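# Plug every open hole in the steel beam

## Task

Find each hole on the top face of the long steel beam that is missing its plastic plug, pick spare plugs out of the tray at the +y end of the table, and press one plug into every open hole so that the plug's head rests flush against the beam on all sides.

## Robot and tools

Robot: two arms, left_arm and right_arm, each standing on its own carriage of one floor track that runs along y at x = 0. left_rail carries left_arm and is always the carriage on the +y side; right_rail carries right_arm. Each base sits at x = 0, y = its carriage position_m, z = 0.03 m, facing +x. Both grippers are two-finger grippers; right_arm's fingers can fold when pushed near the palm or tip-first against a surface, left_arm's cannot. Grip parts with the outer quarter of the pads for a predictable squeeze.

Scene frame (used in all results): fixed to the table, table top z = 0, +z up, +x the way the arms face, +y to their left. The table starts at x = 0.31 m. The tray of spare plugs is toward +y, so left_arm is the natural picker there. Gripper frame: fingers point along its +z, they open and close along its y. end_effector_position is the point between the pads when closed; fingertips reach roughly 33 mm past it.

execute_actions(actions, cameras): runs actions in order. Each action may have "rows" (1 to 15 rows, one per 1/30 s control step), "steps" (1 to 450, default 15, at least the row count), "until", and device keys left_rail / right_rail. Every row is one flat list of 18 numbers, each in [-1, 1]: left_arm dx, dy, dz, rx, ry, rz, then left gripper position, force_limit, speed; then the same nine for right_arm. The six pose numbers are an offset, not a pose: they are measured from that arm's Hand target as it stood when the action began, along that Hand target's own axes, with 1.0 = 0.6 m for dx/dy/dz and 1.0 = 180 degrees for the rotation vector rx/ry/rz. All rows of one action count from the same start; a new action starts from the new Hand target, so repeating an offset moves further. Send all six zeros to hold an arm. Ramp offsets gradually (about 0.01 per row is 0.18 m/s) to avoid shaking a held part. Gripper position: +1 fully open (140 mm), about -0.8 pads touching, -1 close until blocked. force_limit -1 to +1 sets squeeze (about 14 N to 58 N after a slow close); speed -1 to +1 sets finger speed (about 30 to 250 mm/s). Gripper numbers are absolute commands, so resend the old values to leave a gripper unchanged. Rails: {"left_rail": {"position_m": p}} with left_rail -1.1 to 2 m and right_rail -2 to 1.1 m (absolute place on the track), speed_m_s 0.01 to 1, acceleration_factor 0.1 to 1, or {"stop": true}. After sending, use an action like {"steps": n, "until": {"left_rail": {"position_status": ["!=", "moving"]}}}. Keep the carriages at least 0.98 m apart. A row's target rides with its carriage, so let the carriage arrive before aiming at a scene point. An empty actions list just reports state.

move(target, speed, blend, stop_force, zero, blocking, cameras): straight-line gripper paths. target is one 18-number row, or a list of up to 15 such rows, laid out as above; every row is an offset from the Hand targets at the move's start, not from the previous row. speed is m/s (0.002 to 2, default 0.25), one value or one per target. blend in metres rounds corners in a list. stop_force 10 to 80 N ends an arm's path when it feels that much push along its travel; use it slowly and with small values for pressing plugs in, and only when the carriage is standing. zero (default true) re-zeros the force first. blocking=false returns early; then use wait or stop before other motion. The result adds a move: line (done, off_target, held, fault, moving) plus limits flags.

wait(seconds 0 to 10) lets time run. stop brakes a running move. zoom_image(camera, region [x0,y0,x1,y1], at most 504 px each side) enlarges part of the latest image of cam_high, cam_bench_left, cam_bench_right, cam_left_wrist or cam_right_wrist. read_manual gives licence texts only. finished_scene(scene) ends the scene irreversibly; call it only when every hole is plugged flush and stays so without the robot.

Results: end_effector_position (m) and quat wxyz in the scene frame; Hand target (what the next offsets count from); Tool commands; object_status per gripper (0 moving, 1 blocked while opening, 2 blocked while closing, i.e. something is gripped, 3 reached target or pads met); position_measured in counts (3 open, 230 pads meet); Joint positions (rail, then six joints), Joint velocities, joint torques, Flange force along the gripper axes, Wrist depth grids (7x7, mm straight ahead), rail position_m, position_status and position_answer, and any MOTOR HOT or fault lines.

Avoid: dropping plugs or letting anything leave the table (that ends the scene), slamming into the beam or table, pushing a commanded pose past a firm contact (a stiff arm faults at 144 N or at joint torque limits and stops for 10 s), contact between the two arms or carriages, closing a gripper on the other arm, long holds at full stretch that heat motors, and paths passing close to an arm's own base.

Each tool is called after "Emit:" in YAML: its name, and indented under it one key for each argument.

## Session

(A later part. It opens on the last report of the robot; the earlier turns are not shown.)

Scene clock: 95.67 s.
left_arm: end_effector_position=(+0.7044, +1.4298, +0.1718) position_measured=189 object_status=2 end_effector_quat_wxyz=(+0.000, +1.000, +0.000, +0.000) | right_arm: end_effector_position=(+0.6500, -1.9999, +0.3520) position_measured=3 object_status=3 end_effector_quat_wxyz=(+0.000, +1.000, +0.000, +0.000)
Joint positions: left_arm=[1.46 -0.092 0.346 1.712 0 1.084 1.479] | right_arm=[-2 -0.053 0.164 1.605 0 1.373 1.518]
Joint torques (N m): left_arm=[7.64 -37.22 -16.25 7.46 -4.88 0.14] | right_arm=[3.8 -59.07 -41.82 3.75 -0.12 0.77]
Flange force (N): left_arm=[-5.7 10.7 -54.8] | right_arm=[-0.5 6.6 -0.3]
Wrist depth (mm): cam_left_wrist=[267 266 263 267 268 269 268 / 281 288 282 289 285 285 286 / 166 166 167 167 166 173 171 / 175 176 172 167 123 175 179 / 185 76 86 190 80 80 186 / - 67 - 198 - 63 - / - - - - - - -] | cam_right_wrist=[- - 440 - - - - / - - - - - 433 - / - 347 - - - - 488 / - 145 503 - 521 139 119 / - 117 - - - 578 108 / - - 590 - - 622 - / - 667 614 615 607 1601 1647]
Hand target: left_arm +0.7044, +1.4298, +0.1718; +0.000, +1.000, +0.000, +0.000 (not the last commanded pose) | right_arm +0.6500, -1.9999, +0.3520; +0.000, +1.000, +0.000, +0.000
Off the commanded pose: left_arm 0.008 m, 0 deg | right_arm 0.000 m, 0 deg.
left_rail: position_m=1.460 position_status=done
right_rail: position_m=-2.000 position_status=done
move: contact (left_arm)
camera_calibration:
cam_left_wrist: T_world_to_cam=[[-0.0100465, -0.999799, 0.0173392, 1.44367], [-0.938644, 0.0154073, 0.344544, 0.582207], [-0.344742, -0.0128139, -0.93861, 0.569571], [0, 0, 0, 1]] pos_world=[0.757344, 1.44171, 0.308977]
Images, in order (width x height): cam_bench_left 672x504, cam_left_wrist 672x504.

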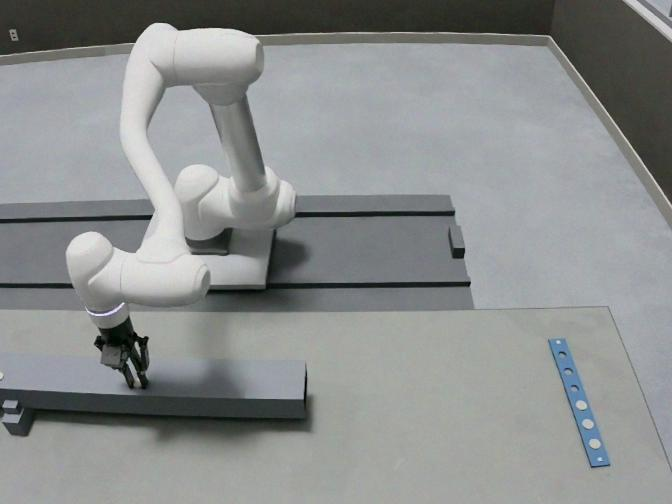

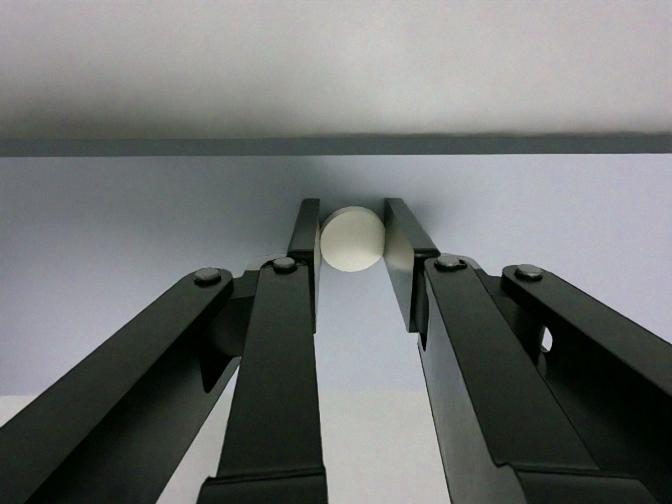

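Emit:
move:
  target: [0,0,-0.004,0,0,0,-1,-0.5,-1,0,0,0,0,0,0,1,1,1]
  cameras: []

Emit:
move:
  target: [0,0,0,0,0,0,-0.3,-0.5,-0.9,0,0,0,0,0,0,1,1,1]
  cameras: []

Emit:
move:
  target: [0,0,-0.14,0,0,0,-0.3,-0.5,-0.9,0,0,0,0,0,0,1,1,1]
  cameras: ["cam_left_wrist","cam_bench_left"]

Emit:
zoom_image:
  camera: "cam_left_wrist"
  region: [260, 120, 440, 260]

Emit:
zoom_image:
  camera: "cam_bench_left"
  region: [80, 330, 200, 420]

Scene clock: 100.93 s.
left_arm: end_effector_position=(+0.7044, +1.4298, +0.1742) position_measured=189 object_status=2 end_effector_quat_wxyz=(+0.000, +1.000, +0.000, +0.000) | right_arm: end_effector_position=(+0.6500, -1.9999, +0.3520) position_measured=3 object_status=3 end_effector_quat_wxyz=(+0.000, +1.000, +0.000, +0.000)
Joint positions: left_arm=[1.46 -0.092 0.344 1.71 0 1.088 1.479] | right_arm=[-2 -0.053 0.164 1.605 0 1.373 1.518]
Joint torques (N m): left_arm=[1.23 -77.09 -36.95 4.64 -0.05 0.04] | right_arm=[3.93 -59.21 -41.7 3.77 -0.13 0.75]
Flange force (N): left_arm=[7.5 2.0 3.3] | right_arm=[0.2 7.0 -0.5]
Wrist depth (mm): cam_left_wrist=[268 269 269 271 270 273 272 / 283 285 285 285 289 288 285 / 167 168 169 169 171 170 170 / 177 177 173 168 122 175 183 / 187 76 86 188 80 80 188 / - 67 - 203 - 63 - / - - - - - - -] | cam_right_wrist=[- 425 441 428 456 445 436 / 330 - - - 479 - - / 343 - 361 - 501 - - / - 134 - 532 - 141 119 / - 119 545 - 530 554 108 / - 632 632 614 - 622 - / - 625 615 610 614 1590 1659]
Hand target: left_arm +0.7044, +1.4298, +0.1742; +0.000, +1.000, +0.000, +0.000 | right_arm +0.6500, -1.9999, +0.3520; +0.000, +1.000, +0.000, +0.000
Off the commanded pose: left_arm 0.000 m, 0 deg | right_arm 0.000 m, 0 deg.
left_rail: position_m=1.460 position_status=done
right_rail: position_m=-2.000 position_status=done
move: done
No camera images: "cameras" was empty.

Scene clock: 101.57 s.
left_arm: end_effector_position=(+0.7044, +1.4298, +0.1742) position_measured=167 object_status=0 end_effector_quat_wxyz=(+0.000, +1.000, +0.000, +0.000) | right_arm: end_effector_position=(+0.6500, -1.9999, +0.3520) position_measured=3 object_status=3 end_effector_quat_wxyz=(+0.000, +1.000, +0.000, +0.000)
Joint positions: left_arm=[1.46 -0.092 0.344 1.71 0 1.088 1.479] | right_arm=[-2 -0.053 0.164 1.605 0 1.373 1.518]
Joint torques (N m): left_arm=[-0.23 -77.19 -37.54 3.91 -0.03 0.12] | right_arm=[3.7 -59.11 -41.75 3.77 -0.09 0.73]
Flange force (N): left_arm=[6.6 0.1 3.8] | right_arm=[0.1 6.7 -0.1]
Wrist depth (mm): cam_left_wrist=[268 268 270 269 270 271 272 / 282 281 285 285 293 285 285 / 167 167 168 169 171 171 170 / 177 175 111 168 135 102 182 / - 76 86 191 117 80 80 / - 71 60 205 - 60 - / - - - - - - -] | cam_right_wrist=[430 - 451 447 - - - / - - - 320 - - - / - - - - - - 499 / - 135 - - 531 508 126 / - 118 - - - - 108 / - - 632 595 631 - - / - - 615 612 614 1601 1659]
Hand target: left_arm +0.7044, +1.4298, +0.1742; +0.000, +1.000, +0.000, +0.000 | right_arm +0.6500, -1.9999, +0.3520; +0.000, +1.000, +0.000, +0.000
Off the commanded pose: left_arm 0.000 m, 0 deg | right_arm 0.000 m, 0 deg.
left_rail: position_m=1.460 position_status=done
right_rail: position_m=-2.000 position_status=done
move: done
No camera images: "cameras" was empty.

Scene clock: 102.33 s.
left_arm: end_effector_position=(+0.7044, +1.4298, +0.2582) position_measured=167 object_status=3 end_effector_quat_wxyz=(+0.000, +1.000, +0.000, +0.000) | right_arm: end_effector_position=(+0.6500, -1.9999, +0.3520) position_measured=3 object_status=3 end_effector_quat_wxyz=(+0.000, +1.000, +0.000, +0.000)
Joint positions: left_arm=[1.46 -0.092 0.289 1.621 0 1.231 1.479] | right_arm=[-2 -0.053 0.164 1.605 0 1.373 1.518]
Joint torques (N m): left_arm=[-0.12 -73.54 -40.36 4.22 -0.01 0.13] | right_arm=[3.55 -59.13 -41.76 3.79 -0.11 0.73]
Flange force (N): left_arm=[5.3 0.3 3.1] | right_arm=[0.2 6.4 -0.3]
Wrist depth (mm): cam_left_wrist=[340 340 336 341 344 345 349 / - 352 355 351 357 360 361 / 248 248 249 246 252 251 - / 264 261 111 265 117 261 268 / - 76 86 278 - 80 80 / - 71 60 482 - 60 - / - - - 547 - - -] | cam_right_wrist=[- - 432 430 438 425 432 / - - - - 453 462 470 / - - - - 474 - - / - 137 529 - 532 140 126 / - 135 - - - - 108 / - - 620 615 - - - / - - 612 614 595 1536 1659]
Hand target: left_arm +0.7044, +1.4298, +0.2582; +0.000, +1.000, +0.000, +0.000 | right_arm +0.6500, -1.9999, +0.3520; +0.000, +1.000, +0.000, +0.000
Off the commanded pose: left_arm 0.000 m, 0 deg | right_arm 0.000 m, 0 deg.
left_rail: position_m=1.460 position_status=done
right_rail: position_m=-2.000 position_status=done
move: done
camera_calibration:
cam_left_wrist: T_world_to_cam=[[-0.0100472, -0.999799, 0.0173383, 1.44227], [-0.938676, 0.0154064, 0.344456, 0.552497], [-0.344654, -0.0128142, -0.938642, 0.650615], [0, 0, 0, 1]] pos_world=[0.757343, 1.44181, 0.395377]
Images, in order (width x height): cam_bench_left 672x504, cam_left_wrist 672x504.

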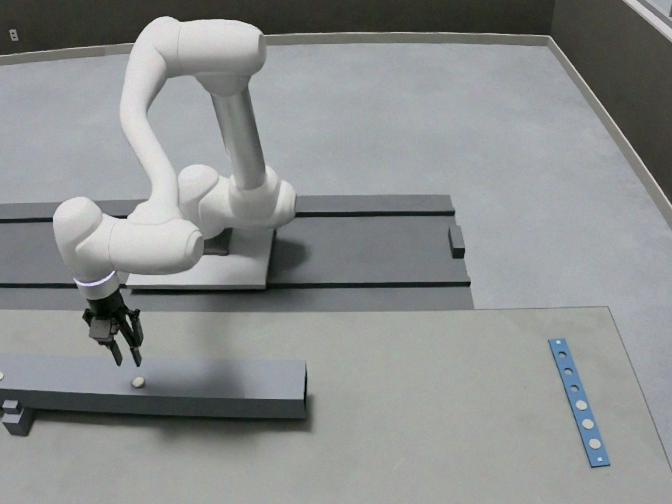

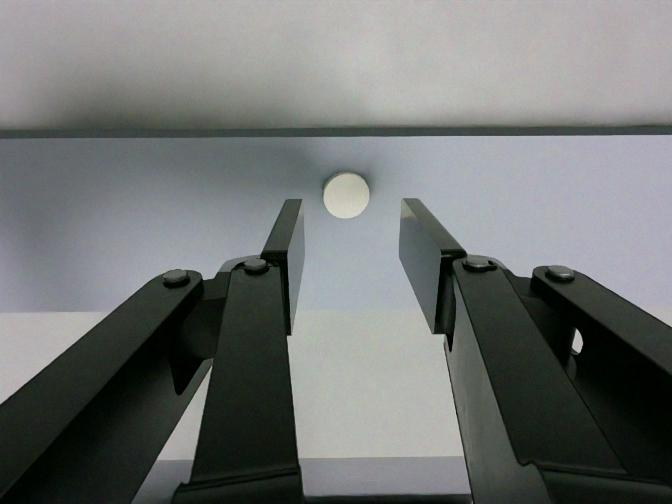

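Scaled by 2.800 from the camera's 672x504 image, which has a finer 960x720 frame.

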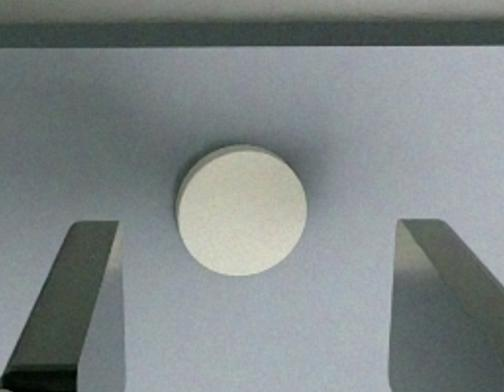

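Scaled by 4.200 from the camera's 672x504 image, which has a finer 960x720 frame.

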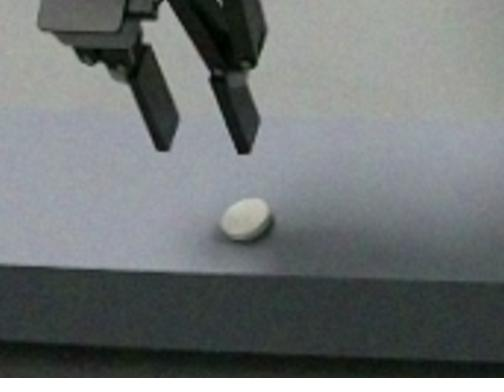

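Emit:
move:
  target: [0,0,0.095,0,0,0,-1,-0.5,0,0,0,0,0,0,0,1,1,1]
  speed: 0.1
  cameras: []

Emit:
move:
  target: [0,0,0.06,0,0,0,-1,-0.5,0,0,0,0,0,0,0,1,1,1]
  speed: 0.008
  stop_force: 55
  cameras: ["cam_left_wrist"]

Emit:
move:
  target: [0,0,-0.14,0,0,0,-1,-0.5,0,0,0,0,0,0,0,1,1,1]
  cameras: ["cam_left_wrist","cam_bench_left"]

Emit:
zoom_image:
  camera: "cam_left_wrist"
  region: [260, 120, 440, 260]

Emit:
zoom_image:
  camera: "cam_bench_left"
  region: [80, 330, 200, 420]

Scene clock: 116.17 s.
left_arm: end_effector_position=(+0.7044, +1.4297, +0.2012) position_measured=233 object_status=3 end_effector_quat_wxyz=(+0.000, +1.000, +0.000, +0.000) | right_arm: end_effector_position=(+0.6500, -1.9999, +0.3520) position_measured=3 object_status=3 end_effector_quat_wxyz=(+0.000, +1.000, +0.000, +0.000)
Joint positions: left_arm=[1.46 -0.092 0.324 1.683 0 1.134 1.479] | right_arm=[-2 -0.053 0.164 1.605 0 1.373 1.518]
Joint torques (N m): left_arm=[-0.26 -76.37 -38.32 4.05 -0.03 0.06] | right_arm=[3.82 -59.13 -41.66 3.8 -0.1 0.73]
Flange force (N): left_arm=[7.2 0.0 3.7] | right_arm=[0.7 6.9 0.0]
Wrist depth (mm): cam_left_wrist=[292 290 297 294 291 295 293 / 304 297 307 300 309 306 238 / 192 192 192 190 - 195 195 / 205 206 203 131 101 - - / 219 214 76 - 80 80 - / - - - 60 60 70 59 / - - - - - - 57] | cam_right_wrist=[- 429 - 424 - - 442 / - - - - - 459 480 / - - - - - - - / - 145 - 536 - 141 119 / - 548 - - - - 108 / - 607 - 578 620 - - / - - 602 601 615 1647 1671]
Hand target: left_arm +0.7044, +1.4298, +0.2012; +0.000, +1.000, +0.000, +0.000 | right_arm +0.6500, -1.9999, +0.3520; +0.000, +1.000, +0.000, +0.000
Off the commanded pose: left_arm 0.000 m, 0 deg | right_arm 0.000 m, 0 deg.
left_rail: position_m=1.460 position_status=done
right_rail: position_m=-2.000 position_status=done
move: done
No camera images: "cameras" was empty.

Scene clock: 119.90 s.
left_arm: end_effector_position=(+0.7045, +1.4298, +0.1765) position_measured=233 object_status=3 end_effector_quat_wxyz=(+0.000, +1.000, +0.000, +0.000) | right_arm: end_effector_position=(+0.6500, -1.9999, +0.3520) position_measured=3 object_status=3 end_effector_quat_wxyz=(+0.000, +1.000, +0.000, +0.000)
Joint positions: left_arm=[1.46 -0.092 0.342 1.708 0 1.091 1.479] | right_arm=[-2 -0.053 0.164 1.605 0 1.373 1.518]
Joint torques (N m): left_arm=[-0.66 -30.21 -12.66 3.94 -5.84 0.08] | right_arm=[3.72 -59.08 -41.69 3.78 -0.09 0.74]
Flange force (N): left_arm=[-6.4 -1.2 -64.8] | right_arm=[0.3 6.8 -0.2]
Wrist depth (mm): cam_left_wrist=[273 273 272 279 274 275 275 / 287 283 287 282 293 288 288 / 171 171 172 170 177 171 172 / 179 180 179 131 177 - 184 / 193 190 76 - 80 80 194 / - - - 60 60 70 59 / - - - - - - 57] | cam_right_wrist=[- - - - - - - / - - - - - - 462 / - - - - - - - / - 135 - 508 - 141 125 / - 118 - - - - 108 / - 590 - 631 - - - / 631 - 617 617 612 1536 1671]
Hand target: left_arm +0.7045, +1.4298, +0.1765; +0.000, +1.000, +0.000, +0.000 (not the last commanded pose) | right_arm +0.6500, -1.9999, +0.3520; +0.000, +1.000, +0.000, +0.000
Off the commanded pose: left_arm 0.011 m, 0 deg | right_arm 0.000 m, 0 deg.
left_rail: position_m=1.460 position_status=done
right_rail: position_m=-2.000 position_status=done
move: contact (left_arm)
camera_calibration:
cam_left_wrist: T_world_to_cam=[[-0.0100534, -0.999799, 0.0173355, 1.44369], [-0.938785, 0.0154073, 0.344159, 0.580871], [-0.344357, -0.0128144, -0.938751, 0.573866], [0, 0, 0, 1]] pos_world=[0.757442, 1.44181, 0.313778]
Images, in order (width x height): cam_left_wrist 672x504.

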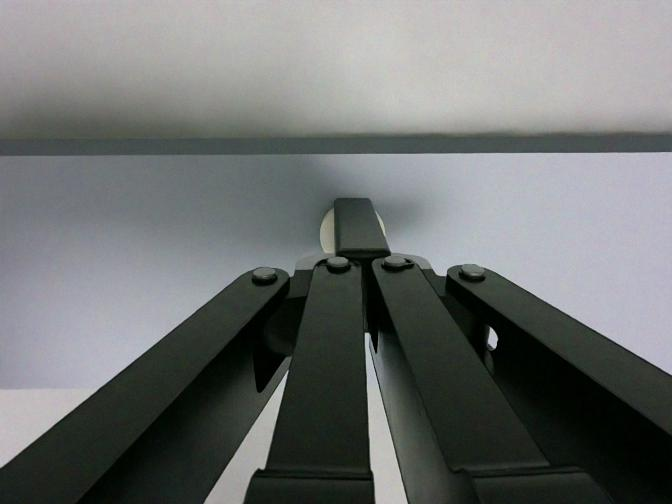

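Scene clock: 120.67 s.
left_arm: end_effector_position=(+0.7044, +1.4298, +0.2605) position_measured=233 object_status=3 end_effector_quat_wxyz=(+0.000, +1.000, +0.000, +0.000) | right_arm: end_effector_position=(+0.6500, -1.9999, +0.3520) position_measured=3 object_status=3 end_effector_quat_wxyz=(+0.000, +1.000, +0.000, +0.000)
Joint positions: left_arm=[1.46 -0.092 0.288 1.618 0 1.235 1.479] | right_arm=[-2 -0.053 0.164 1.605 0 1.373 1.518]
Joint torques (N m): left_arm=[-0.29 -73.4 -39.61 4.21 -0.02 0.15] | right_arm=[3.87 -59.13 -41.64 3.76 -0.12 0.76]
Flange force (N): left_arm=[6.7 0.0 2.2] | right_arm=[0.6 7.2 -0.2]
Wrist depth (mm): cam_left_wrist=[342 342 340 344 356 344 352 / 355 356 348 356 - 360 368 / 250 250 250 248 258 - - / 266 267 259 131 101 - - / 438 278 76 - 80 80 434 / - - - 60 60 70 59 / - - - - - - 57] | cam_right_wrist=[425 431 434 416 434 - 444 / - - - - - - 463 / - - - 358 510 - - / - 145 - - - 140 119 / - 117 - - 552 - 108 / - - - 636 - 660 - / - 707 612 610 610 1568 1635]
Hand target: left_arm +0.7045, +1.4298, +0.2605; +0.000, +1.000, +0.000, +0.000 | right_arm +0.6500, -1.9999, +0.3520; +0.000, +1.000, +0.000, +0.000
Off the commanded pose: left_arm 0.000 m, 0 deg | right_arm 0.000 m, 0 deg.
left_rail: position_m=1.460 position_status=done
right_rail: position_m=-2.000 position_status=done
move: done
camera_calibration:
cam_left_wrist: T_world_to_cam=[[-0.0100178, -0.999798, 0.017429, 1.44217], [-0.938785, 0.015406, 0.344158, 0.551871], [-0.344357, -0.0129144, -0.93875, 0.65283], [0, 0, 0, 1]] pos_world=[0.757342, 1.44181, 0.397778]
Images, in order (width x height): cam_bench_left 672x504, cam_left_wrist 672x504.

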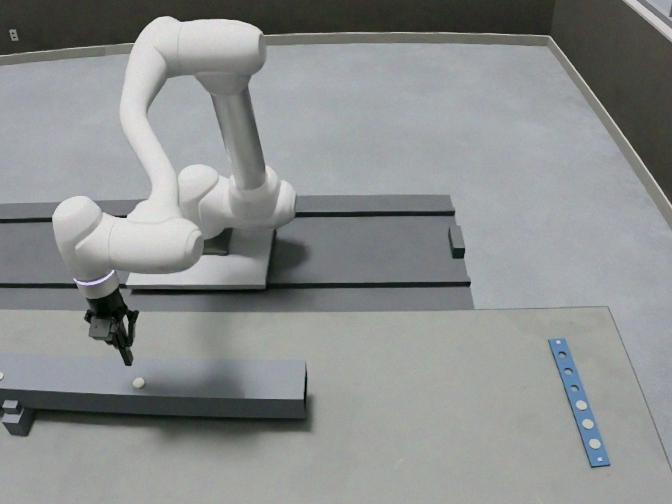

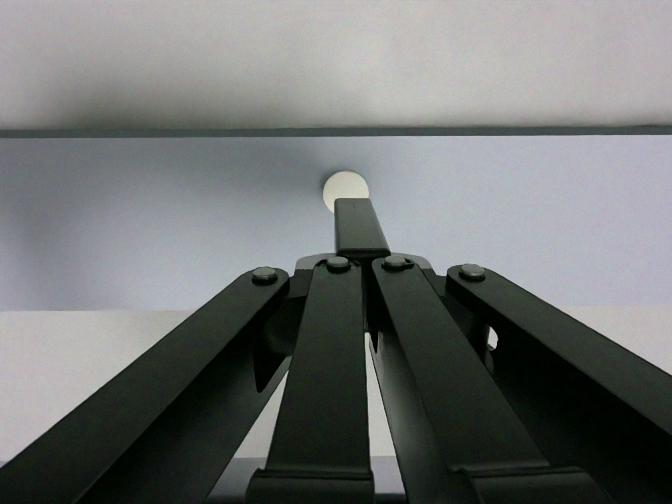

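Scaled by 2.800 from the camera's 672x504 image, which has a finer 960x720 frame.

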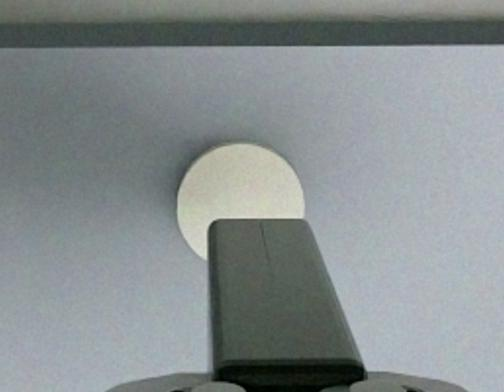

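Scaled by 4.200 from the camera's 672x504 image, which has a finer 960x720 frame.

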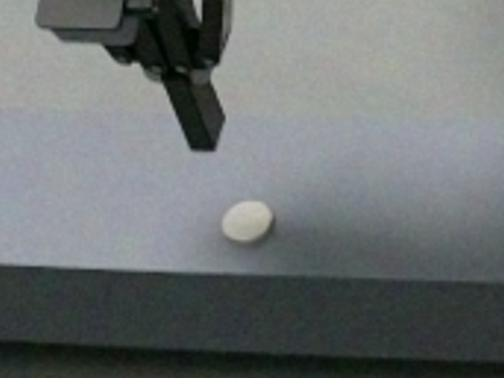

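Emit:
move:
  target: [0,0.08,0.11,0,0,0,-1,-0.5,0,0,0,0,0,0,0,1,1,1]
  speed: 0.1
  cameras: []

Emit:
move:
  target: [0,0,0.06,0,0,0,-1,-0.5,0,0,0,0,0,0,0,1,1,1]
  speed: 0.008
  stop_force: 40
  cameras: []

Emit:
move:
  target: [0,0,-0.03,0,0,0,-1,-0.5,0,0,0,0,0,0,0,1,1,1]
  cameras: ["cam_left_wrist"]

Emit:
zoom_image:
  camera: "cam_left_wrist"
  region: [80, 120, 360, 300]

Emit:
move:
  target: [0,-0.08,0,0,0,0,-1,-0.5,0,0,0,0,0,0,0,1,1,1]
  cameras: []

Emit:
move:
  target: [0,0,0.06,0,0,0,-1,-0.5,0,0,0,0,0,0,0,1,1,1]
  speed: 0.008
  stop_force: 75
  cameras: []

Emit:
move:
  target: [0,0,-0.03,0,0,0,-1,-0.5,0,0,0,0,0,0,0,1,1,1]
  cameras: []

Scene clock: 127.97 s.
left_arm: end_effector_position=(+0.7045, +1.3817, +0.1945) position_measured=233 object_status=3 end_effector_quat_wxyz=(+0.000, +1.000, +0.000, +0.000) | right_arm: end_effector_position=(+0.6500, -1.9999, +0.3520) position_measured=3 object_status=3 end_effector_quat_wxyz=(+0.000, +1.000, +0.000, +0.000)
Joint positions: left_arm=[1.46 -0.159 0.334 1.683 0 1.124 1.411] | right_arm=[-2 -0.053 0.164 1.605 0 1.373 1.518]
Joint torques (N m): left_arm=[-0.37 -76.98 -38.09 4.04 -0.08 0.09] | right_arm=[3.88 -59.18 -41.76 3.78 -0.1 0.75]
Flange force (N): left_arm=[7.0 0.3 3.5] | right_arm=[0.6 7.3 0.0]
Wrist depth (mm): cam_left_wrist=[283 285 287 290 292 288 288 / 298 300 301 301 304 305 302 / 186 181 187 185 185 185 188 / 198 199 194 118 - - 199 / 212 207 76 - 80 80 - / - - - 60 60 70 59 / - - - - - - 57] | cam_right_wrist=[- 430 435 - - - - / - - - - - 466 465 / 344 - - 352 - - 500 / - 135 505 516 525 510 125 / - 135 564 584 578 577 108 / - - 624 631 - 614 - / - - 614 614 615 1647 1671]
Hand target: left_arm +0.7045, +1.3817, +0.1945; +0.000, +1.000, +0.000, +0.000 | right_arm +0.6500, -1.9999, +0.3520; +0.000, +1.000, +0.000, +0.000
Off the commanded pose: left_arm 0.000 m, 0 deg | right_arm 0.000 m, 0 deg.
left_rail: position_m=1.460 position_status=done
right_rail: position_m=-2.000 position_status=done
move: done
No camera images: "cameras" was empty.

Scene clock: 131.40 s.
left_arm: end_effector_position=(+0.7046, +1.3818, +0.1720) position_measured=233 object_status=3 end_effector_quat_wxyz=(+0.000, +1.000, +0.000, +0.001) | right_arm: end_effector_position=(+0.6500, -1.9999, +0.3520) position_measured=3 object_status=3 end_effector_quat_wxyz=(+0.000, +1.000, +0.000, +0.000)
Joint positions: left_arm=[1.46 -0.159 0.351 1.704 0 1.085 1.411] | right_arm=[-2 -0.053 0.164 1.605 0 1.373 1.518]
Joint torques (N m): left_arm=[-0.62 -38.78 -18.48 4.01 -5.51 0.16] | right_arm=[3.91 -59.12 -41.69 3.77 -0.13 0.74]
Flange force (N): left_arm=[-6.8 -1.4 -52.9] | right_arm=[0.1 7.1 -0.2]
Wrist depth (mm): cam_left_wrist=[268 270 266 269 267 268 270 / 282 283 285 285 285 286 286 / 166 166 167 170 167 170 170 / 175 175 170 131 172 177 178 / 188 183 76 - 80 80 - / - - - 60 60 70 59 / - - - - - - 57] | cam_right_wrist=[- - - - - - 430 / - - - - - - 463 / - - - - - 498 488 / - 137 - - - 509 119 / - 118 - 527 572 560 108 / - 622 - - - - - / - 713 617 610 610 1624 1647]
Hand target: left_arm +0.7046, +1.3818, +0.1720; +0.000, +1.000, +0.000, +0.001 (not the last commanded pose) | right_arm +0.6500, -1.9999, +0.3520; +0.000, +1.000, +0.000, +0.000
Off the commanded pose: left_arm 0.014 m, 0 deg | right_arm 0.000 m, 0 deg.
left_rail: position_m=1.460 position_status=done
right_rail: position_m=-2.000 position_status=done
move: contact (left_arm)
No camera images: "cameras" was empty.

Scene clock: 132.10 s.
left_arm: end_effector_position=(+0.7046, +1.3818, +0.1900) position_measured=233 object_status=3 end_effector_quat_wxyz=(+0.000, +1.000, +0.000, +0.001) | right_arm: end_effector_position=(+0.6500, -1.9999, +0.3520) position_measured=3 object_status=3 end_effector_quat_wxyz=(+0.000, +1.000, +0.000, +0.000)
Joint positions: left_arm=[1.46 -0.159 0.337 1.687 0 1.116 1.411] | right_arm=[-2 -0.053 0.164 1.605 0 1.373 1.518]
Joint torques (N m): left_arm=[0 -77.11 -38 4 -0.05 0.05] | right_arm=[3.77 -59.2 -41.72 3.78 -0.11 0.77]
Flange force (N): left_arm=[6.8 0.7 3.4] | right_arm=[1.1 7.1 0.0]
Wrist depth (mm): cam_left_wrist=[279 283 282 283 286 283 286 / 299 290 296 297 303 300 297 / 180 182 181 180 - 179 183 / 193 194 189 117 - - 197 / 207 203 76 - 80 80 212 / - - - 60 60 70 59 / - - - - - - 57] | cam_right_wrist=[- 439 - - 430 - - / - - - - 481 - - / - - - - 491 - - / - 134 - - - 140 119 / - 118 - - - - 108 / - 612 601 588 568 592 - / - - 609 614 617 647 1659]
Hand target: left_arm +0.7046, +1.3818, +0.1900; +0.000, +1.000, +0.000, +0.001 | right_arm +0.6500, -1.9999, +0.3520; +0.000, +1.000, +0.000, +0.000
Off the commanded pose: left_arm 0.000 m, 0 deg | right_arm 0.000 m, 0 deg.
left_rail: position_m=1.460 position_status=done
right_rail: position_m=-2.000 position_status=done
move: done
camera_calibration:
cam_left_wrist: T_world_to_cam=[[-0.0100575, -0.999799, 0.0173332, 1.39547], [-0.938861, 0.0154075, 0.34395, 0.577124], [-0.344148, -0.0128142, -0.938828, 0.585697], [0, 0, 0, 1]] pos_world=[0.757441, 1.39381, 0.327178]
Images, in order (width x height): cam_left_wrist 672x504.

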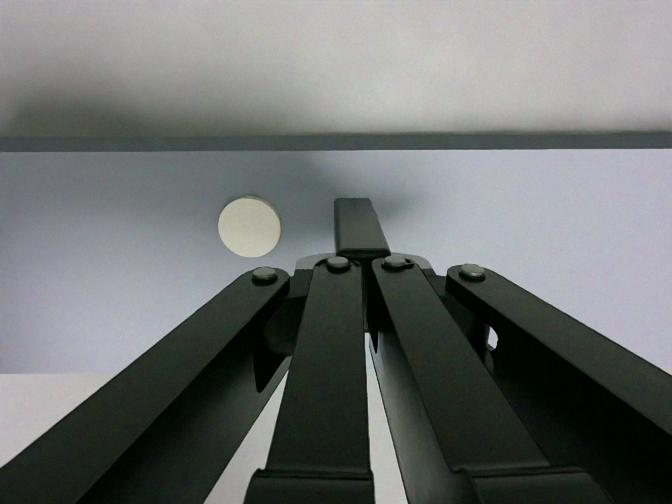

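Scaled by 1.800 from the camera's 672x504 image, which has a finer 960x720 frame.

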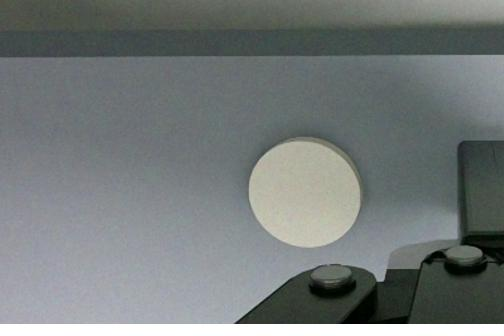

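Scene clock: 132.83 s.
left_arm: end_effector_position=(+0.7046, +1.4298, +0.1900) position_measured=233 object_status=3 end_effector_quat_wxyz=(+0.000, +1.000, +0.000, +0.001) | right_arm: end_effector_position=(+0.6500, -1.9999, +0.3520) position_measured=3 object_status=3 end_effector_quat_wxyz=(+0.000, +1.000, +0.000, +0.000)
Joint positions: left_arm=[1.46 -0.092 0.332 1.695 0 1.114 1.479] | right_arm=[-2 -0.053 0.164 1.605 0 1.373 1.518]
Joint torques (N m): left_arm=[0.25 -76.99 -37.98 4.23 -0.06 0.1] | right_arm=[3.9 -59.15 -41.73 3.8 -0.12 0.74]
Flange force (N): left_arm=[7.6 0.6 3.9] | right_arm=[-0.5 6.8 -0.2]
Wrist depth (mm): cam_left_wrist=[281 281 284 284 285 284 286 / 299 - 300 297 298 301 298 / 181 182 182 180 182 186 185 / 194 194 192 131 190 192 203 / 207 202 76 - 80 80 206 / - - - 60 60 70 59 / - - - - - - 57] | cam_right_wrist=[- - - - - - - / - - - - - - - / - - - - - - - / - 135 532 - - 147 119 / - 135 525 - - - 108 / - 629 - - - 627 - / - - 614 615 615 1579 1647]
Hand target: left_arm +0.7046, +1.4298, +0.1900; +0.000, +1.000, +0.000, +0.001 | right_arm +0.6500, -1.9999, +0.3520; +0.000, +1.000, +0.000, +0.000
Off the commanded pose: left_arm 0.000 m, 0 deg | right_arm 0.000 m, 0 deg.
left_rail: position_m=1.460 position_status=done
right_rail: position_m=-2.000 position_status=done
move: done
No camera images: "cameras" was empty.

Scene clock: 135.20 s.
left_arm: end_effector_position=(+0.7047, +1.4298, +0.1762) position_measured=233 object_status=3 end_effector_quat_wxyz=(+0.000, +1.000, +0.000, +0.001) | right_arm: end_effector_position=(+0.6500, -1.9999, +0.3520) position_measured=3 object_status=3 end_effector_quat_wxyz=(+0.000, +1.000, +0.000, +0.000)
Joint positions: left_arm=[1.46 -0.092 0.342 1.708 0 1.09 1.479] | right_arm=[-2 -0.053 0.164 1.605 0 1.373 1.518]
Joint torques (N m): left_arm=[-0.94 -15.47 -5.11 4.08 -7.37 0.15] | right_arm=[3.99 -59.15 -41.75 3.78 -0.1 0.73]
Flange force (N): left_arm=[-11.1 -1.7 -85.8] | right_arm=[0.0 7.1 0.0]
Wrist depth (mm): cam_left_wrist=[271 272 274 271 271 273 274 / 290 286 288 288 290 - 289 / 170 171 172 171 - 175 173 / 180 180 178 132 - - 181 / 193 191 76 - 80 80 - / - - - 60 60 70 59 / - - - - - - 57] | cam_right_wrist=[- 431 - - - - 439 / - - - - - - - / - - - - - - - / - 134 - 498 - 148 119 / - 558 - - 545 - 108 / - - 593 634 - - - / - - 614 619 614 1601 1659]
Hand target: left_arm +0.7047, +1.4298, +0.1761; +0.000, +1.000, +0.000, +0.001 (not the last commanded pose) | right_arm +0.6500, -1.9999, +0.3520; +0.000, +1.000, +0.000, +0.000
Off the commanded pose: left_arm 0.022 m, 0 deg | right_arm 0.000 m, 0 deg.
left_rail: position_m=1.460 position_status=done
right_rail: position_m=-2.000 position_status=done
move: contact (left_arm)
No camera images: "cameras" was empty.

Scene clock: 135.90 s.
left_arm: end_effector_position=(+0.7047, +1.4298, +0.1941) position_measured=233 object_status=3 end_effector_quat_wxyz=(+0.000, +1.000, +0.000, +0.001) | right_arm: end_effector_position=(+0.6500, -1.9999, +0.3520) position_measured=3 object_status=3 end_effector_quat_wxyz=(+0.000, +1.000, +0.000, +0.000)
Joint positions: left_arm=[1.46 -0.092 0.329 1.691 0 1.12 1.479] | right_arm=[-2 -0.053 0.164 1.605 0 1.373 1.518]
Joint torques (N m): left_arm=[-0.19 -76.5 -38.24 3.99 -0.04 0.07] | right_arm=[3.77 -59.13 -41.7 3.75 -0.09 0.75]
Flange force (N): left_arm=[6.7 0.0 3.8] | right_arm=[0.3 7.0 -0.3]
Wrist depth (mm): cam_left_wrist=[286 280 286 288 289 287 288 / 302 301 297 299 301 303 301 / 185 185 186 187 187 188 - / 198 198 196 131 194 200 199 / 212 206 76 - 80 80 215 / - - - 60 60 70 59 / - - - - - - 57] | cam_right_wrist=[410 - - - 433 - - / - - - - 486 - 465 / - 340 - - 488 491 - / - 145 513 535 - 142 118 / - 134 542 556 - - 108 / - 627 - 580 - - - / - - 615 609 606 1647 1659]
Hand target: left_arm +0.7047, +1.4298, +0.1941; +0.000, +1.000, +0.000, +0.001 | right_arm +0.6500, -1.9999, +0.3520; +0.000, +1.000, +0.000, +0.000
Off the commanded pose: left_arm 0.000 m, 0 deg | right_arm 0.000 m, 0 deg.
left_rail: position_m=1.460 position_status=done
right_rail: position_m=-2.000 position_status=done
move: done
No camera images: "cameras" was empty.

Emit:
move:
  target: [0,0,-0.3,0,0,0,-0.36,-1,0,0,0,0,0,0,0,1,1,1]
  cameras: []

Emit:
execute_actions:
  actions:
    - {"left_rail":{"position_m":2.0,"acceleration_factor":1},"steps":300,"until":{"all":{"status":"ended"}}}
  cameras: []

Emit:
move:
  target: [-0.021,-0.974,0.405,0,0,0,-0.36,-1,0,0,0,0,0,0,0,1,1,1]
  cameras: ["cam_left_wrist"]

Scene clock: 144.47 s.
left_arm: end_effector_position=(+0.7044, +1.4298, +0.3741) position_measured=174 object_status=3 end_effector_quat_wxyz=(+0.000, +1.000, +0.000, +0.001) | right_arm: end_effector_position=(+0.6500, -1.9999, +0.3520) position_measured=3 object_status=3 end_effector_quat_wxyz=(+0.000, +1.000, +0.000, +0.000)
Joint positions: left_arm=[1.46 -0.092 0.244 1.465 0 1.43 1.479] | right_arm=[-2 -0.053 0.164 1.605 0 1.373 1.518]
Joint torques (N m): left_arm=[0.06 -71.76 -42.84 4.35 -0.16 0.13] | right_arm=[3.8 -59.22 -41.7 3.77 -0.13 0.74]
Flange force (N): left_arm=[5.7 0.4 2.5] | right_arm=[0.3 6.6 -0.4]
Wrist depth (mm): cam_left_wrist=[434 454 441 423 445 443 - / 462 470 404 389 450 460 415 / 360 357 360 363 - - - / 381 381 98 370 125 368 - / - 76 86 - 86 81 - / - 68 - 631 - 60 - / - - - 640 - - -] | cam_right_wrist=[- - - - 442 - - / - - - - - - 454 / - - - - - - - / - 145 521 542 - 141 119 / - 119 531 518 562 552 108 / - - - - - 607 - / - 649 612 609 612 1683 1671]
Hand target: left_arm +0.7044, +1.4298, +0.3741; +0.000, +1.000, +0.000, +0.001 | right_arm +0.6500, -1.9999, +0.3520; +0.000, +1.000, +0.000, +0.000
Off the commanded pose: left_arm 0.000 m, 0 deg | right_arm 0.000 m, 0 deg.
left_rail: position_m=1.460 position_status=done
right_rail: position_m=-2.000 position_status=done
move: done
No camera images: "cameras" was empty.

Scene clock: 145.83 s.
left_arm: end_effector_position=(+0.7044, +1.9694, +0.3741) position_measured=174 object_status=3 end_effector_quat_wxyz=(+0.000, +1.000, +0.000, +0.001) end_effector_velocity=(+0.000, +0.002, -0.001) end_effector_angular_velocity=(+0.000, +0.001, +0.001) | right_arm: end_effector_position=(+0.6500, -1.9999, +0.3520) position_measured=3 object_status=3 end_effector_quat_wxyz=(+0.000, +1.000, +0.000, +0.000)
Joint positions: left_arm=[2 -0.092 0.244 1.465 0 1.43 1.479] | right_arm=[-2 -0.053 0.164 1.605 0 1.373 1.518]
Joint velocities: left_arm=[0.002 0.001 0 0.001 0 0 0] | right_arm=[within noise]
Joint torques (N m): left_arm=[-0.24 -71.3 -42.04 4.44 -0.07 0.12] | right_arm=[3.97 -59.06 -41.67 3.78 -0.09 0.76]
Flange force (N): left_arm=[6.5 0.1 1.7] | right_arm=[0.6 7.3 0.2]
Wrist depth (mm): cam_left_wrist=[430 443 438 432 442 443 452 / - 462 - 462 472 457 462 / 498 484 - - 488 365 363 / 525 - 98 528 125 380 532 / - 76 86 - 86 80 86 / - 68 - 652 - 60 - / - - - 638 - - -] | cam_right_wrist=[437 429 - - - - - / - - 333 - - - - / - - - - - 487 - / - 135 - - - 141 125 / - 117 - 567 - - 108 / - 607 609 - 552 615 - / - 711 614 617 612 654 1671]
Hand target: left_arm +0.7044, +1.9696, +0.3741; +0.000, +1.000, +0.000, +0.001 | right_arm +0.6500, -1.9999, +0.3520; +0.000, +1.000, +0.000, +0.000
Tool commands: left_gripper/position=-0.36 left_gripper/force_limit=-1.0 left_gripper/speed=+0.0 right_gripper/position=+1.0 right_gripper/force_limit=+1.0 right_gripper/speed=+1.0
Off the commanded pose: left_arm 0.000 m, 0 deg | right_arm 0.000 m, 0 deg.
left_rail: position_m=2.000 position_status=done
right_rail: position_m=-2.000 position_status=done
No camera images: "cameras" was empty.

Scene clock: 148.73 s.
left_arm: end_effector_position=(+0.6922, +2.5540, +0.1312) position_measured=174 object_status=3 end_effector_quat_wxyz=(+0.000, +1.000, +0.000, +0.001) | right_arm: end_effector_position=(+0.6500, -1.9999, +0.3520) position_measured=3 object_status=3 end_effector_quat_wxyz=(+0.000, +1.000, +0.000, +0.000)
Joint positions: left_arm=[2 0.637 0.64 1.328 -0.001 1.172 2.208] | right_arm=[-2 -0.053 0.164 1.605 0 1.373 1.518]
Joint torques (N m): left_arm=[0.27 -107.45 -39.05 4.14 -0.08 0.11] | right_arm=[3.85 -59.14 -41.7 3.8 -0.1 0.74]
Flange force (N): left_arm=[7.7 -5.8 4.3] | right_arm=[-0.1 6.9 -0.4]
Wrist depth (mm): cam_left_wrist=[230 230 231 228 234 233 235 / 244 246 245 237 247 247 249 / 262 263 258 251 262 263 264 / 1027 276 108 268 131 277 283 / - 77 87 299 86 81 85 / - 68 - 315 - 60 - / - - - 349 - - -] | cam_right_wrist=[427 - - - - - - / - 326 - - - 470 - / 344 503 - - - - 511 / - 137 521 - - 147 126 / - 118 - 549 - - 108 / - - 602 568 610 - - / 636 617 614 612 619 696 1683]
Hand target: left_arm +0.6922, +2.5541, +0.1311; +0.000, +1.000, +0.000, +0.001 | right_arm +0.6500, -1.9999, +0.3520; +0.000, +1.000, +0.000, +0.000
Off the commanded pose: left_arm 0.000 m, 0 deg | right_arm 0.000 m, 0 deg.
left_rail: position_m=2.000 position_status=done
right_rail: position_m=-2.000 position_status=done
move: done
camera_calibration:
cam_left_wrist: T_world_to_cam=[[-0.0100327, -0.999798, 0.0174205, 2.56829], [-0.939079, 0.0154061, 0.343356, 0.567935], [-0.343555, -0.0129144, -0.939044, 0.541213], [0, 0, 0, 1]] pos_world=[0.745039, 2.56601, 0.268479]
Images, in order (width x height): cam_left_wrist 672x504.

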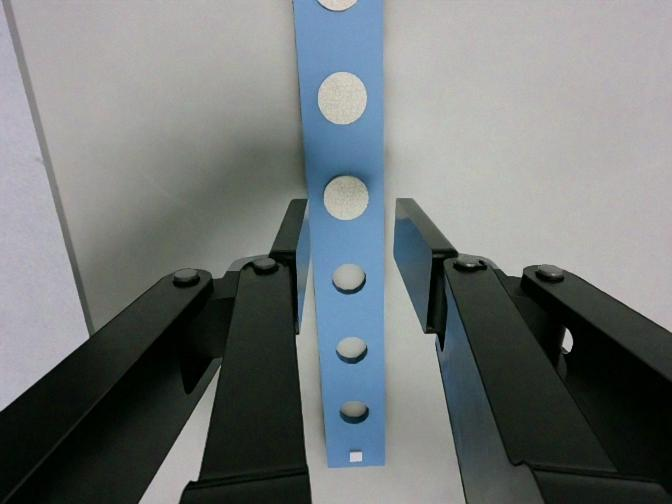

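Emit:
zoom_image:
  camera: "cam_left_wrist"
  region: [260, 0, 440, 240]

Scaled by 2.100 from the camera's 672x504 image, which has a finer 960x720 frame.

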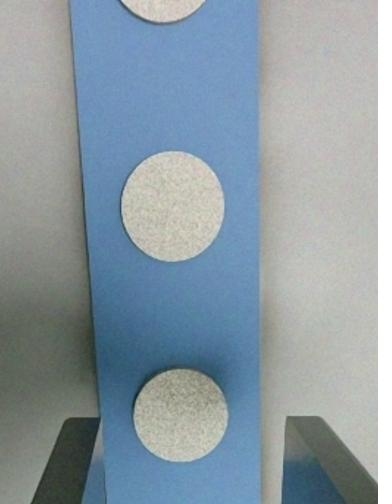

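Emit:
move:
  target: [-0.0083,0.001,0.120,0,0,0,-0.36,-1,0,0,0,0,0,0,0,1,1,1]
  cameras: ["cam_left_wrist"]

Emit:
move:
  target: [0,0,0.05,0,0,0,-0.36,-1,0,0,0,0,0,0,0,1,1,1]
  speed: 0.008
  stop_force: 12
  cameras: ["cam_left_wrist"]

Emit:
move:
  target: [0,0,-0.002,0,0,0,-0.36,-1,0,0,0,0,0,0,0,1,1,1]
  cameras: []

Emit:
move:
  target: [0,0,0,0,0,0,-1,-0.5,-1,0,0,0,0,0,0,1,1,1]
  cameras: []

Emit:
move:
  target: [0,0,-0.15,0,0,0,-1,-0.5,-1,0,0,0,0,0,0,1,1,1]
  speed: 0.05
  cameras: ["cam_left_wrist"]

Emit:
zoom_image:
  camera: "cam_left_wrist"
  region: [220, 120, 472, 309]

Scene clock: 158.67 s.
left_arm: end_effector_position=(+0.6874, +2.5535, +0.0592) position_measured=174 object_status=3 end_effector_quat_wxyz=(+0.000, +1.000, +0.000, +0.001) | right_arm: end_effector_position=(+0.6500, -1.9999, +0.3520) position_measured=3 object_status=3 end_effector_quat_wxyz=(+0.000, +1.000, +0.000, +0.000)
Joint positions: left_arm=[2 0.639 0.685 1.391 -0.001 1.064 2.211] | right_arm=[-2 -0.053 0.164 1.605 0 1.373 1.518]
Joint torques (N m): left_arm=[-0.27 -107.62 -36.77 3.92 0 0.12] | right_arm=[3.88 -59.17 -41.66 3.8 -0.11 0.73]
Flange force (N): left_arm=[5.8 -4.8 3.8] | right_arm=[0.3 7.1 -0.1]
Wrist depth (mm): cam_left_wrist=[168 169 169 161 168 169 171 / 178 179 179 168 179 181 180 / 189 190 190 181 189 192 193 / 203 201 198 190 131 202 206 / 211 76 86 210 86 81 215 / - 68 - 232 - 60 - / - - - 246 - - -] | cam_right_wrist=[442 - - 427 457 444 439 / - - 322 - 458 - 442 / - - - - - - 489 / - 135 - 525 520 140 124 / - 135 549 532 557 - 108 / - 641 - - 607 - - / - - 607 617 615 1748 1696]
Hand target: left_arm +0.6873, +2.5535, +0.0591; +0.000, +1.000, +0.000, +0.001 | right_arm +0.6500, -1.9999, +0.3520; +0.000, +1.000, +0.000, +0.000
Off the commanded pose: left_arm 0.000 m, 0 deg | right_arm 0.000 m, 0 deg.
left_rail: position_m=2.000 position_status=done
right_rail: position_m=-2.000 position_status=done
move: done
camera_calibration:
cam_left_wrist: T_world_to_cam=[[-0.0100682, -0.999799, 0.017327, 2.56904], [-0.939079, 0.0154073, 0.343357, 0.588059], [-0.343555, -0.0128144, -0.939045, 0.471657], [0, 0, 0, 1]] pos_world=[0.740139, 2.56551, 0.196479]
Images, in order (width x height): cam_left_wrist 672x504.

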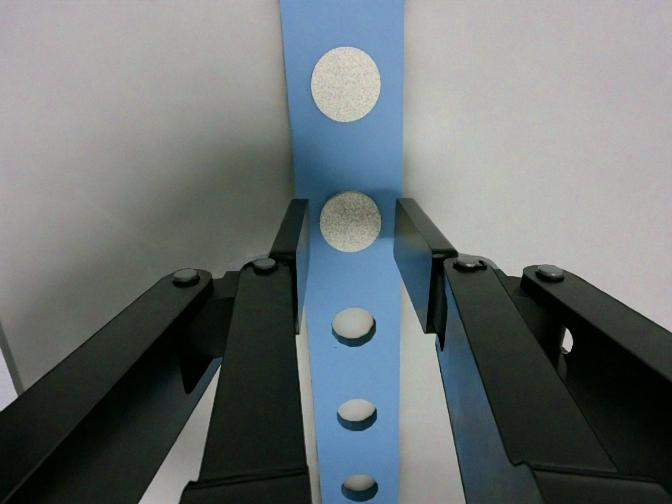

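Scene clock: 161.67 s.
left_arm: end_effector_position=(+0.6874, +2.5535, +0.0400) position_measured=174 object_status=3 end_effector_quat_wxyz=(+0.000, +1.000, +0.000, +0.001) | right_arm: end_effector_position=(+0.6500, -1.9999, +0.3520) position_measured=3 object_status=3 end_effector_quat_wxyz=(+0.000, +1.000, +0.000, +0.000)
Joint positions: left_arm=[2 0.639 0.701 1.402 -0.001 1.037 2.211] | right_arm=[-2 -0.053 0.164 1.605 0 1.373 1.518]
Joint torques (N m): left_arm=[-1.84 -90.59 -29.44 3.12 -1.76 0.27] | right_arm=[3.93 -59.02 -41.79 3.79 -0.13 0.74]
Flange force (N): left_arm=[0.5 -2.7 -16.9] | right_arm=[-0.6 7.0 -0.4]
Wrist depth (mm): cam_left_wrist=[153 152 152 145 150 154 154 / 161 161 162 152 160 163 163 / 171 172 172 164 171 173 172 / 183 183 179 168 149 181 186 / - 76 87 188 86 81 194 / - 68 - 201 - 60 - / - - - 226 - - -] | cam_right_wrist=[- 441 - - - 438 - / - - - - - - - / - - - - - 526 - / - 137 - - 524 508 119 / - 125 564 - - - 108 / - 645 - - 612 - - / - - 615 615 614 1635 1635]
Hand target: left_arm +0.6874, +2.5535, +0.0400; +0.000, +1.000, +0.000, +0.001 (not the last commanded pose) | right_arm +0.6500, -1.9999, +0.3520; +0.000, +1.000, +0.000, +0.000
Off the commanded pose: left_arm 0.011 m, 0 deg | right_arm 0.000 m, 0 deg.
left_rail: position_m=2.000 position_status=done
right_rail: position_m=-2.000 position_status=done
move: contact (left_arm)
camera_calibration:
cam_left_wrist: T_world_to_cam=[[-0.0100695, -0.999799, 0.0173248, 2.56938], [-0.939123, 0.0154061, 0.343236, 0.594742], [-0.343434, -0.0128139, -0.939089, 0.45345], [0, 0, 0, 1]] pos_world=[0.740139, 2.56551, 0.177179]
Images, in order (width x height): cam_left_wrist 672x504.

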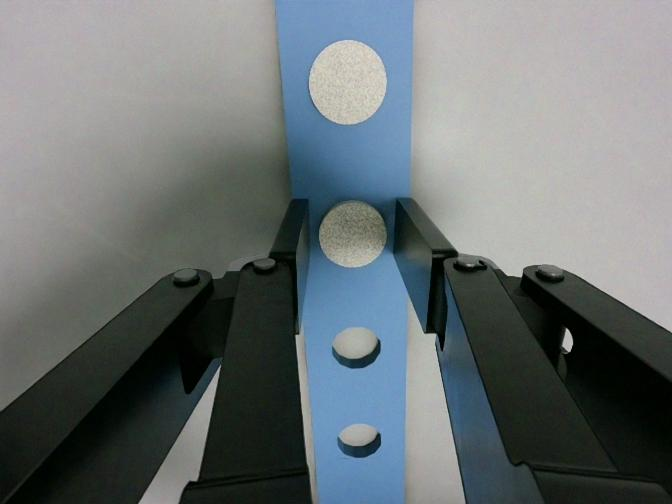

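Scene clock: 162.37 s.
left_arm: end_effector_position=(+0.6874, +2.5535, +0.0411) position_measured=174 object_status=3 end_effector_quat_wxyz=(+0.000, +1.000, +0.000, +0.001) | right_arm: end_effector_position=(+0.6500, -1.9999, +0.3520) position_measured=3 object_status=3 end_effector_quat_wxyz=(+0.000, +1.000, +0.000, +0.000)
Joint positions: left_arm=[2 0.639 0.7 1.402 -0.001 1.038 2.211] | right_arm=[-2 -0.053 0.164 1.605 0 1.373 1.518]
Joint torques (N m): left_arm=[0.1 -108.24 -36.4 3.82 -0.1 0.07] | right_arm=[3.74 -58.93 -41.68 3.78 -0.1 0.74]
Flange force (N): left_arm=[5.6 -4.3 4.1] | right_arm=[0.1 6.8 0.0]
Wrist depth (mm): cam_left_wrist=[152 153 153 146 151 154 155 / 161 162 162 152 161 164 163 / 172 172 173 165 172 174 175 / 184 183 180 172 148 182 187 / - 76 86 190 112 80 195 / - 68 - 212 - 60 - / - - - 226 - - -] | cam_right_wrist=[438 442 - 432 413 - 430 / - - - - - 468 492 / - - - - 492 482 508 / 506 135 523 - 526 150 119 / - 135 - 572 - 554 108 / - 645 - - - 617 - / 634 - 609 612 610 1547 1659]
Hand target: left_arm +0.6874, +2.5535, +0.0412; +0.000, +1.000, +0.000, +0.001 | right_arm +0.6500, -1.9999, +0.3520; +0.000, +1.000, +0.000, +0.000
Off the commanded pose: left_arm 0.000 m, 0 deg | right_arm 0.000 m, 0 deg.
left_rail: position_m=2.000 position_status=done
right_rail: position_m=-2.000 position_status=done
move: done
No camera images: "cameras" was empty.

Scene clock: 163.03 s.
left_arm: end_effector_position=(+0.6874, +2.5535, +0.0412) position_measured=190 object_status=0 end_effector_quat_wxyz=(+0.000, +1.000, +0.000, +0.001) | right_arm: end_effector_position=(+0.6500, -1.9999, +0.3520) position_measured=3 object_status=3 end_effector_quat_wxyz=(+0.000, +1.000, +0.000, +0.000)
Joint positions: left_arm=[2 0.639 0.7 1.402 -0.001 1.038 2.211] | right_arm=[-2 -0.053 0.164 1.605 0 1.373 1.518]
Joint torques (N m): left_arm=[-0.26 -106.65 -35.66 3.78 -0.15 0.11] | right_arm=[3.87 -59.13 -41.72 3.78 -0.13 0.72]
Flange force (N): left_arm=[5.1 -4.4 2.3] | right_arm=[0.3 6.9 -0.3]
Wrist depth (mm): cam_left_wrist=[152 152 153 145 151 154 155 / 162 162 163 153 161 164 162 / 171 172 173 165 172 174 175 / 183 184 180 169 132 184 188 / 194 76 86 187 80 80 196 / - 67 - 202 - 63 - / - - - 225 - - -] | cam_right_wrist=[- - - 427 - 441 445 / 330 - - - 470 - - / 345 - - 359 497 529 - / - 145 491 - - 511 126 / - 125 556 558 592 - 108 / - 560 - 578 578 - - / - - 615 612 614 1683 1659]
Hand target: left_arm +0.6874, +2.5535, +0.0412; +0.000, +1.000, +0.000, +0.001 | right_arm +0.6500, -1.9999, +0.3520; +0.000, +1.000, +0.000, +0.000
Off the commanded pose: left_arm 0.000 m, 0 deg | right_arm 0.000 m, 0 deg.
left_rail: position_m=2.000 position_status=done
right_rail: position_m=-2.000 position_status=done
move: done
No camera images: "cameras" was empty.

Scene clock: 165.10 s.
left_arm: end_effector_position=(+0.6872, +2.5535, +0.1312) position_measured=190 object_status=2 end_effector_quat_wxyz=(+0.000, +1.000, +0.000, +0.001) | right_arm: end_effector_position=(+0.6500, -1.9999, +0.3520) position_measured=3 object_status=3 end_effector_quat_wxyz=(+0.000, +1.000, +0.000, +0.000)
Joint positions: left_arm=[2 0.639 0.633 1.339 -0.001 1.168 2.211] | right_arm=[-2 -0.053 0.164 1.605 0 1.373 1.518]
Joint torques (N m): left_arm=[-0.44 -105.3 -39.19 4.04 -0.09 0.1] | right_arm=[3.87 -59.27 -41.76 3.78 -0.13 0.73]
Flange force (N): left_arm=[5.0 -4.6 3.7] | right_arm=[0.6 7.1 0.0]
Wrist depth (mm): cam_left_wrist=[228 229 231 225 232 233 234 / 244 245 245 239 247 249 248 / 259 259 260 251 264 264 265 / 1017 277 270 169 131 274 281 / 1067 76 86 295 80 80 295 / - 67 - 313 - 63 - / - - - 353 - - -] | cam_right_wrist=[- 427 - - 434 - - / - - - - - - 462 / - - - 340 - - - / - 137 - - - 149 118 / - 118 - 636 617 552 108 / - - - 581 - 610 - / - - 615 614 627 679 -]
Hand target: left_arm +0.6873, +2.5535, +0.1312; +0.000, +1.000, +0.000, +0.001 | right_arm +0.6500, -1.9999, +0.3520; +0.000, +1.000, +0.000, +0.000
Off the commanded pose: left_arm 0.000 m, 0 deg | right_arm 0.000 m, 0 deg.
left_rail: position_m=2.000 position_status=done
right_rail: position_m=-2.000 position_status=done
move: done
camera_calibration:
cam_left_wrist: T_world_to_cam=[[-0.0101061, -0.9998, 0.0172317, 2.56785], [-0.939122, 0.0154085, 0.343237, 0.563304], [-0.343434, -0.0127139, -0.939091, 0.538899], [0, 0, 0, 1]] pos_world=[0.740039, 2.56551, 0.26848]
Images, in order (width x height): cam_left_wrist 672x504.

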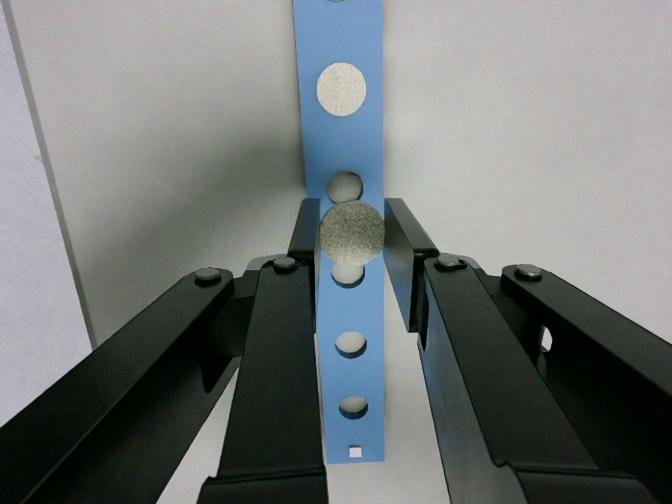

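Scaled by 2.000 from the camera's 672x504 image, which has a finer 960x720 frame.

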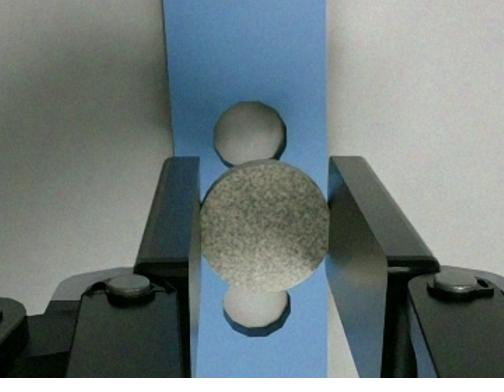

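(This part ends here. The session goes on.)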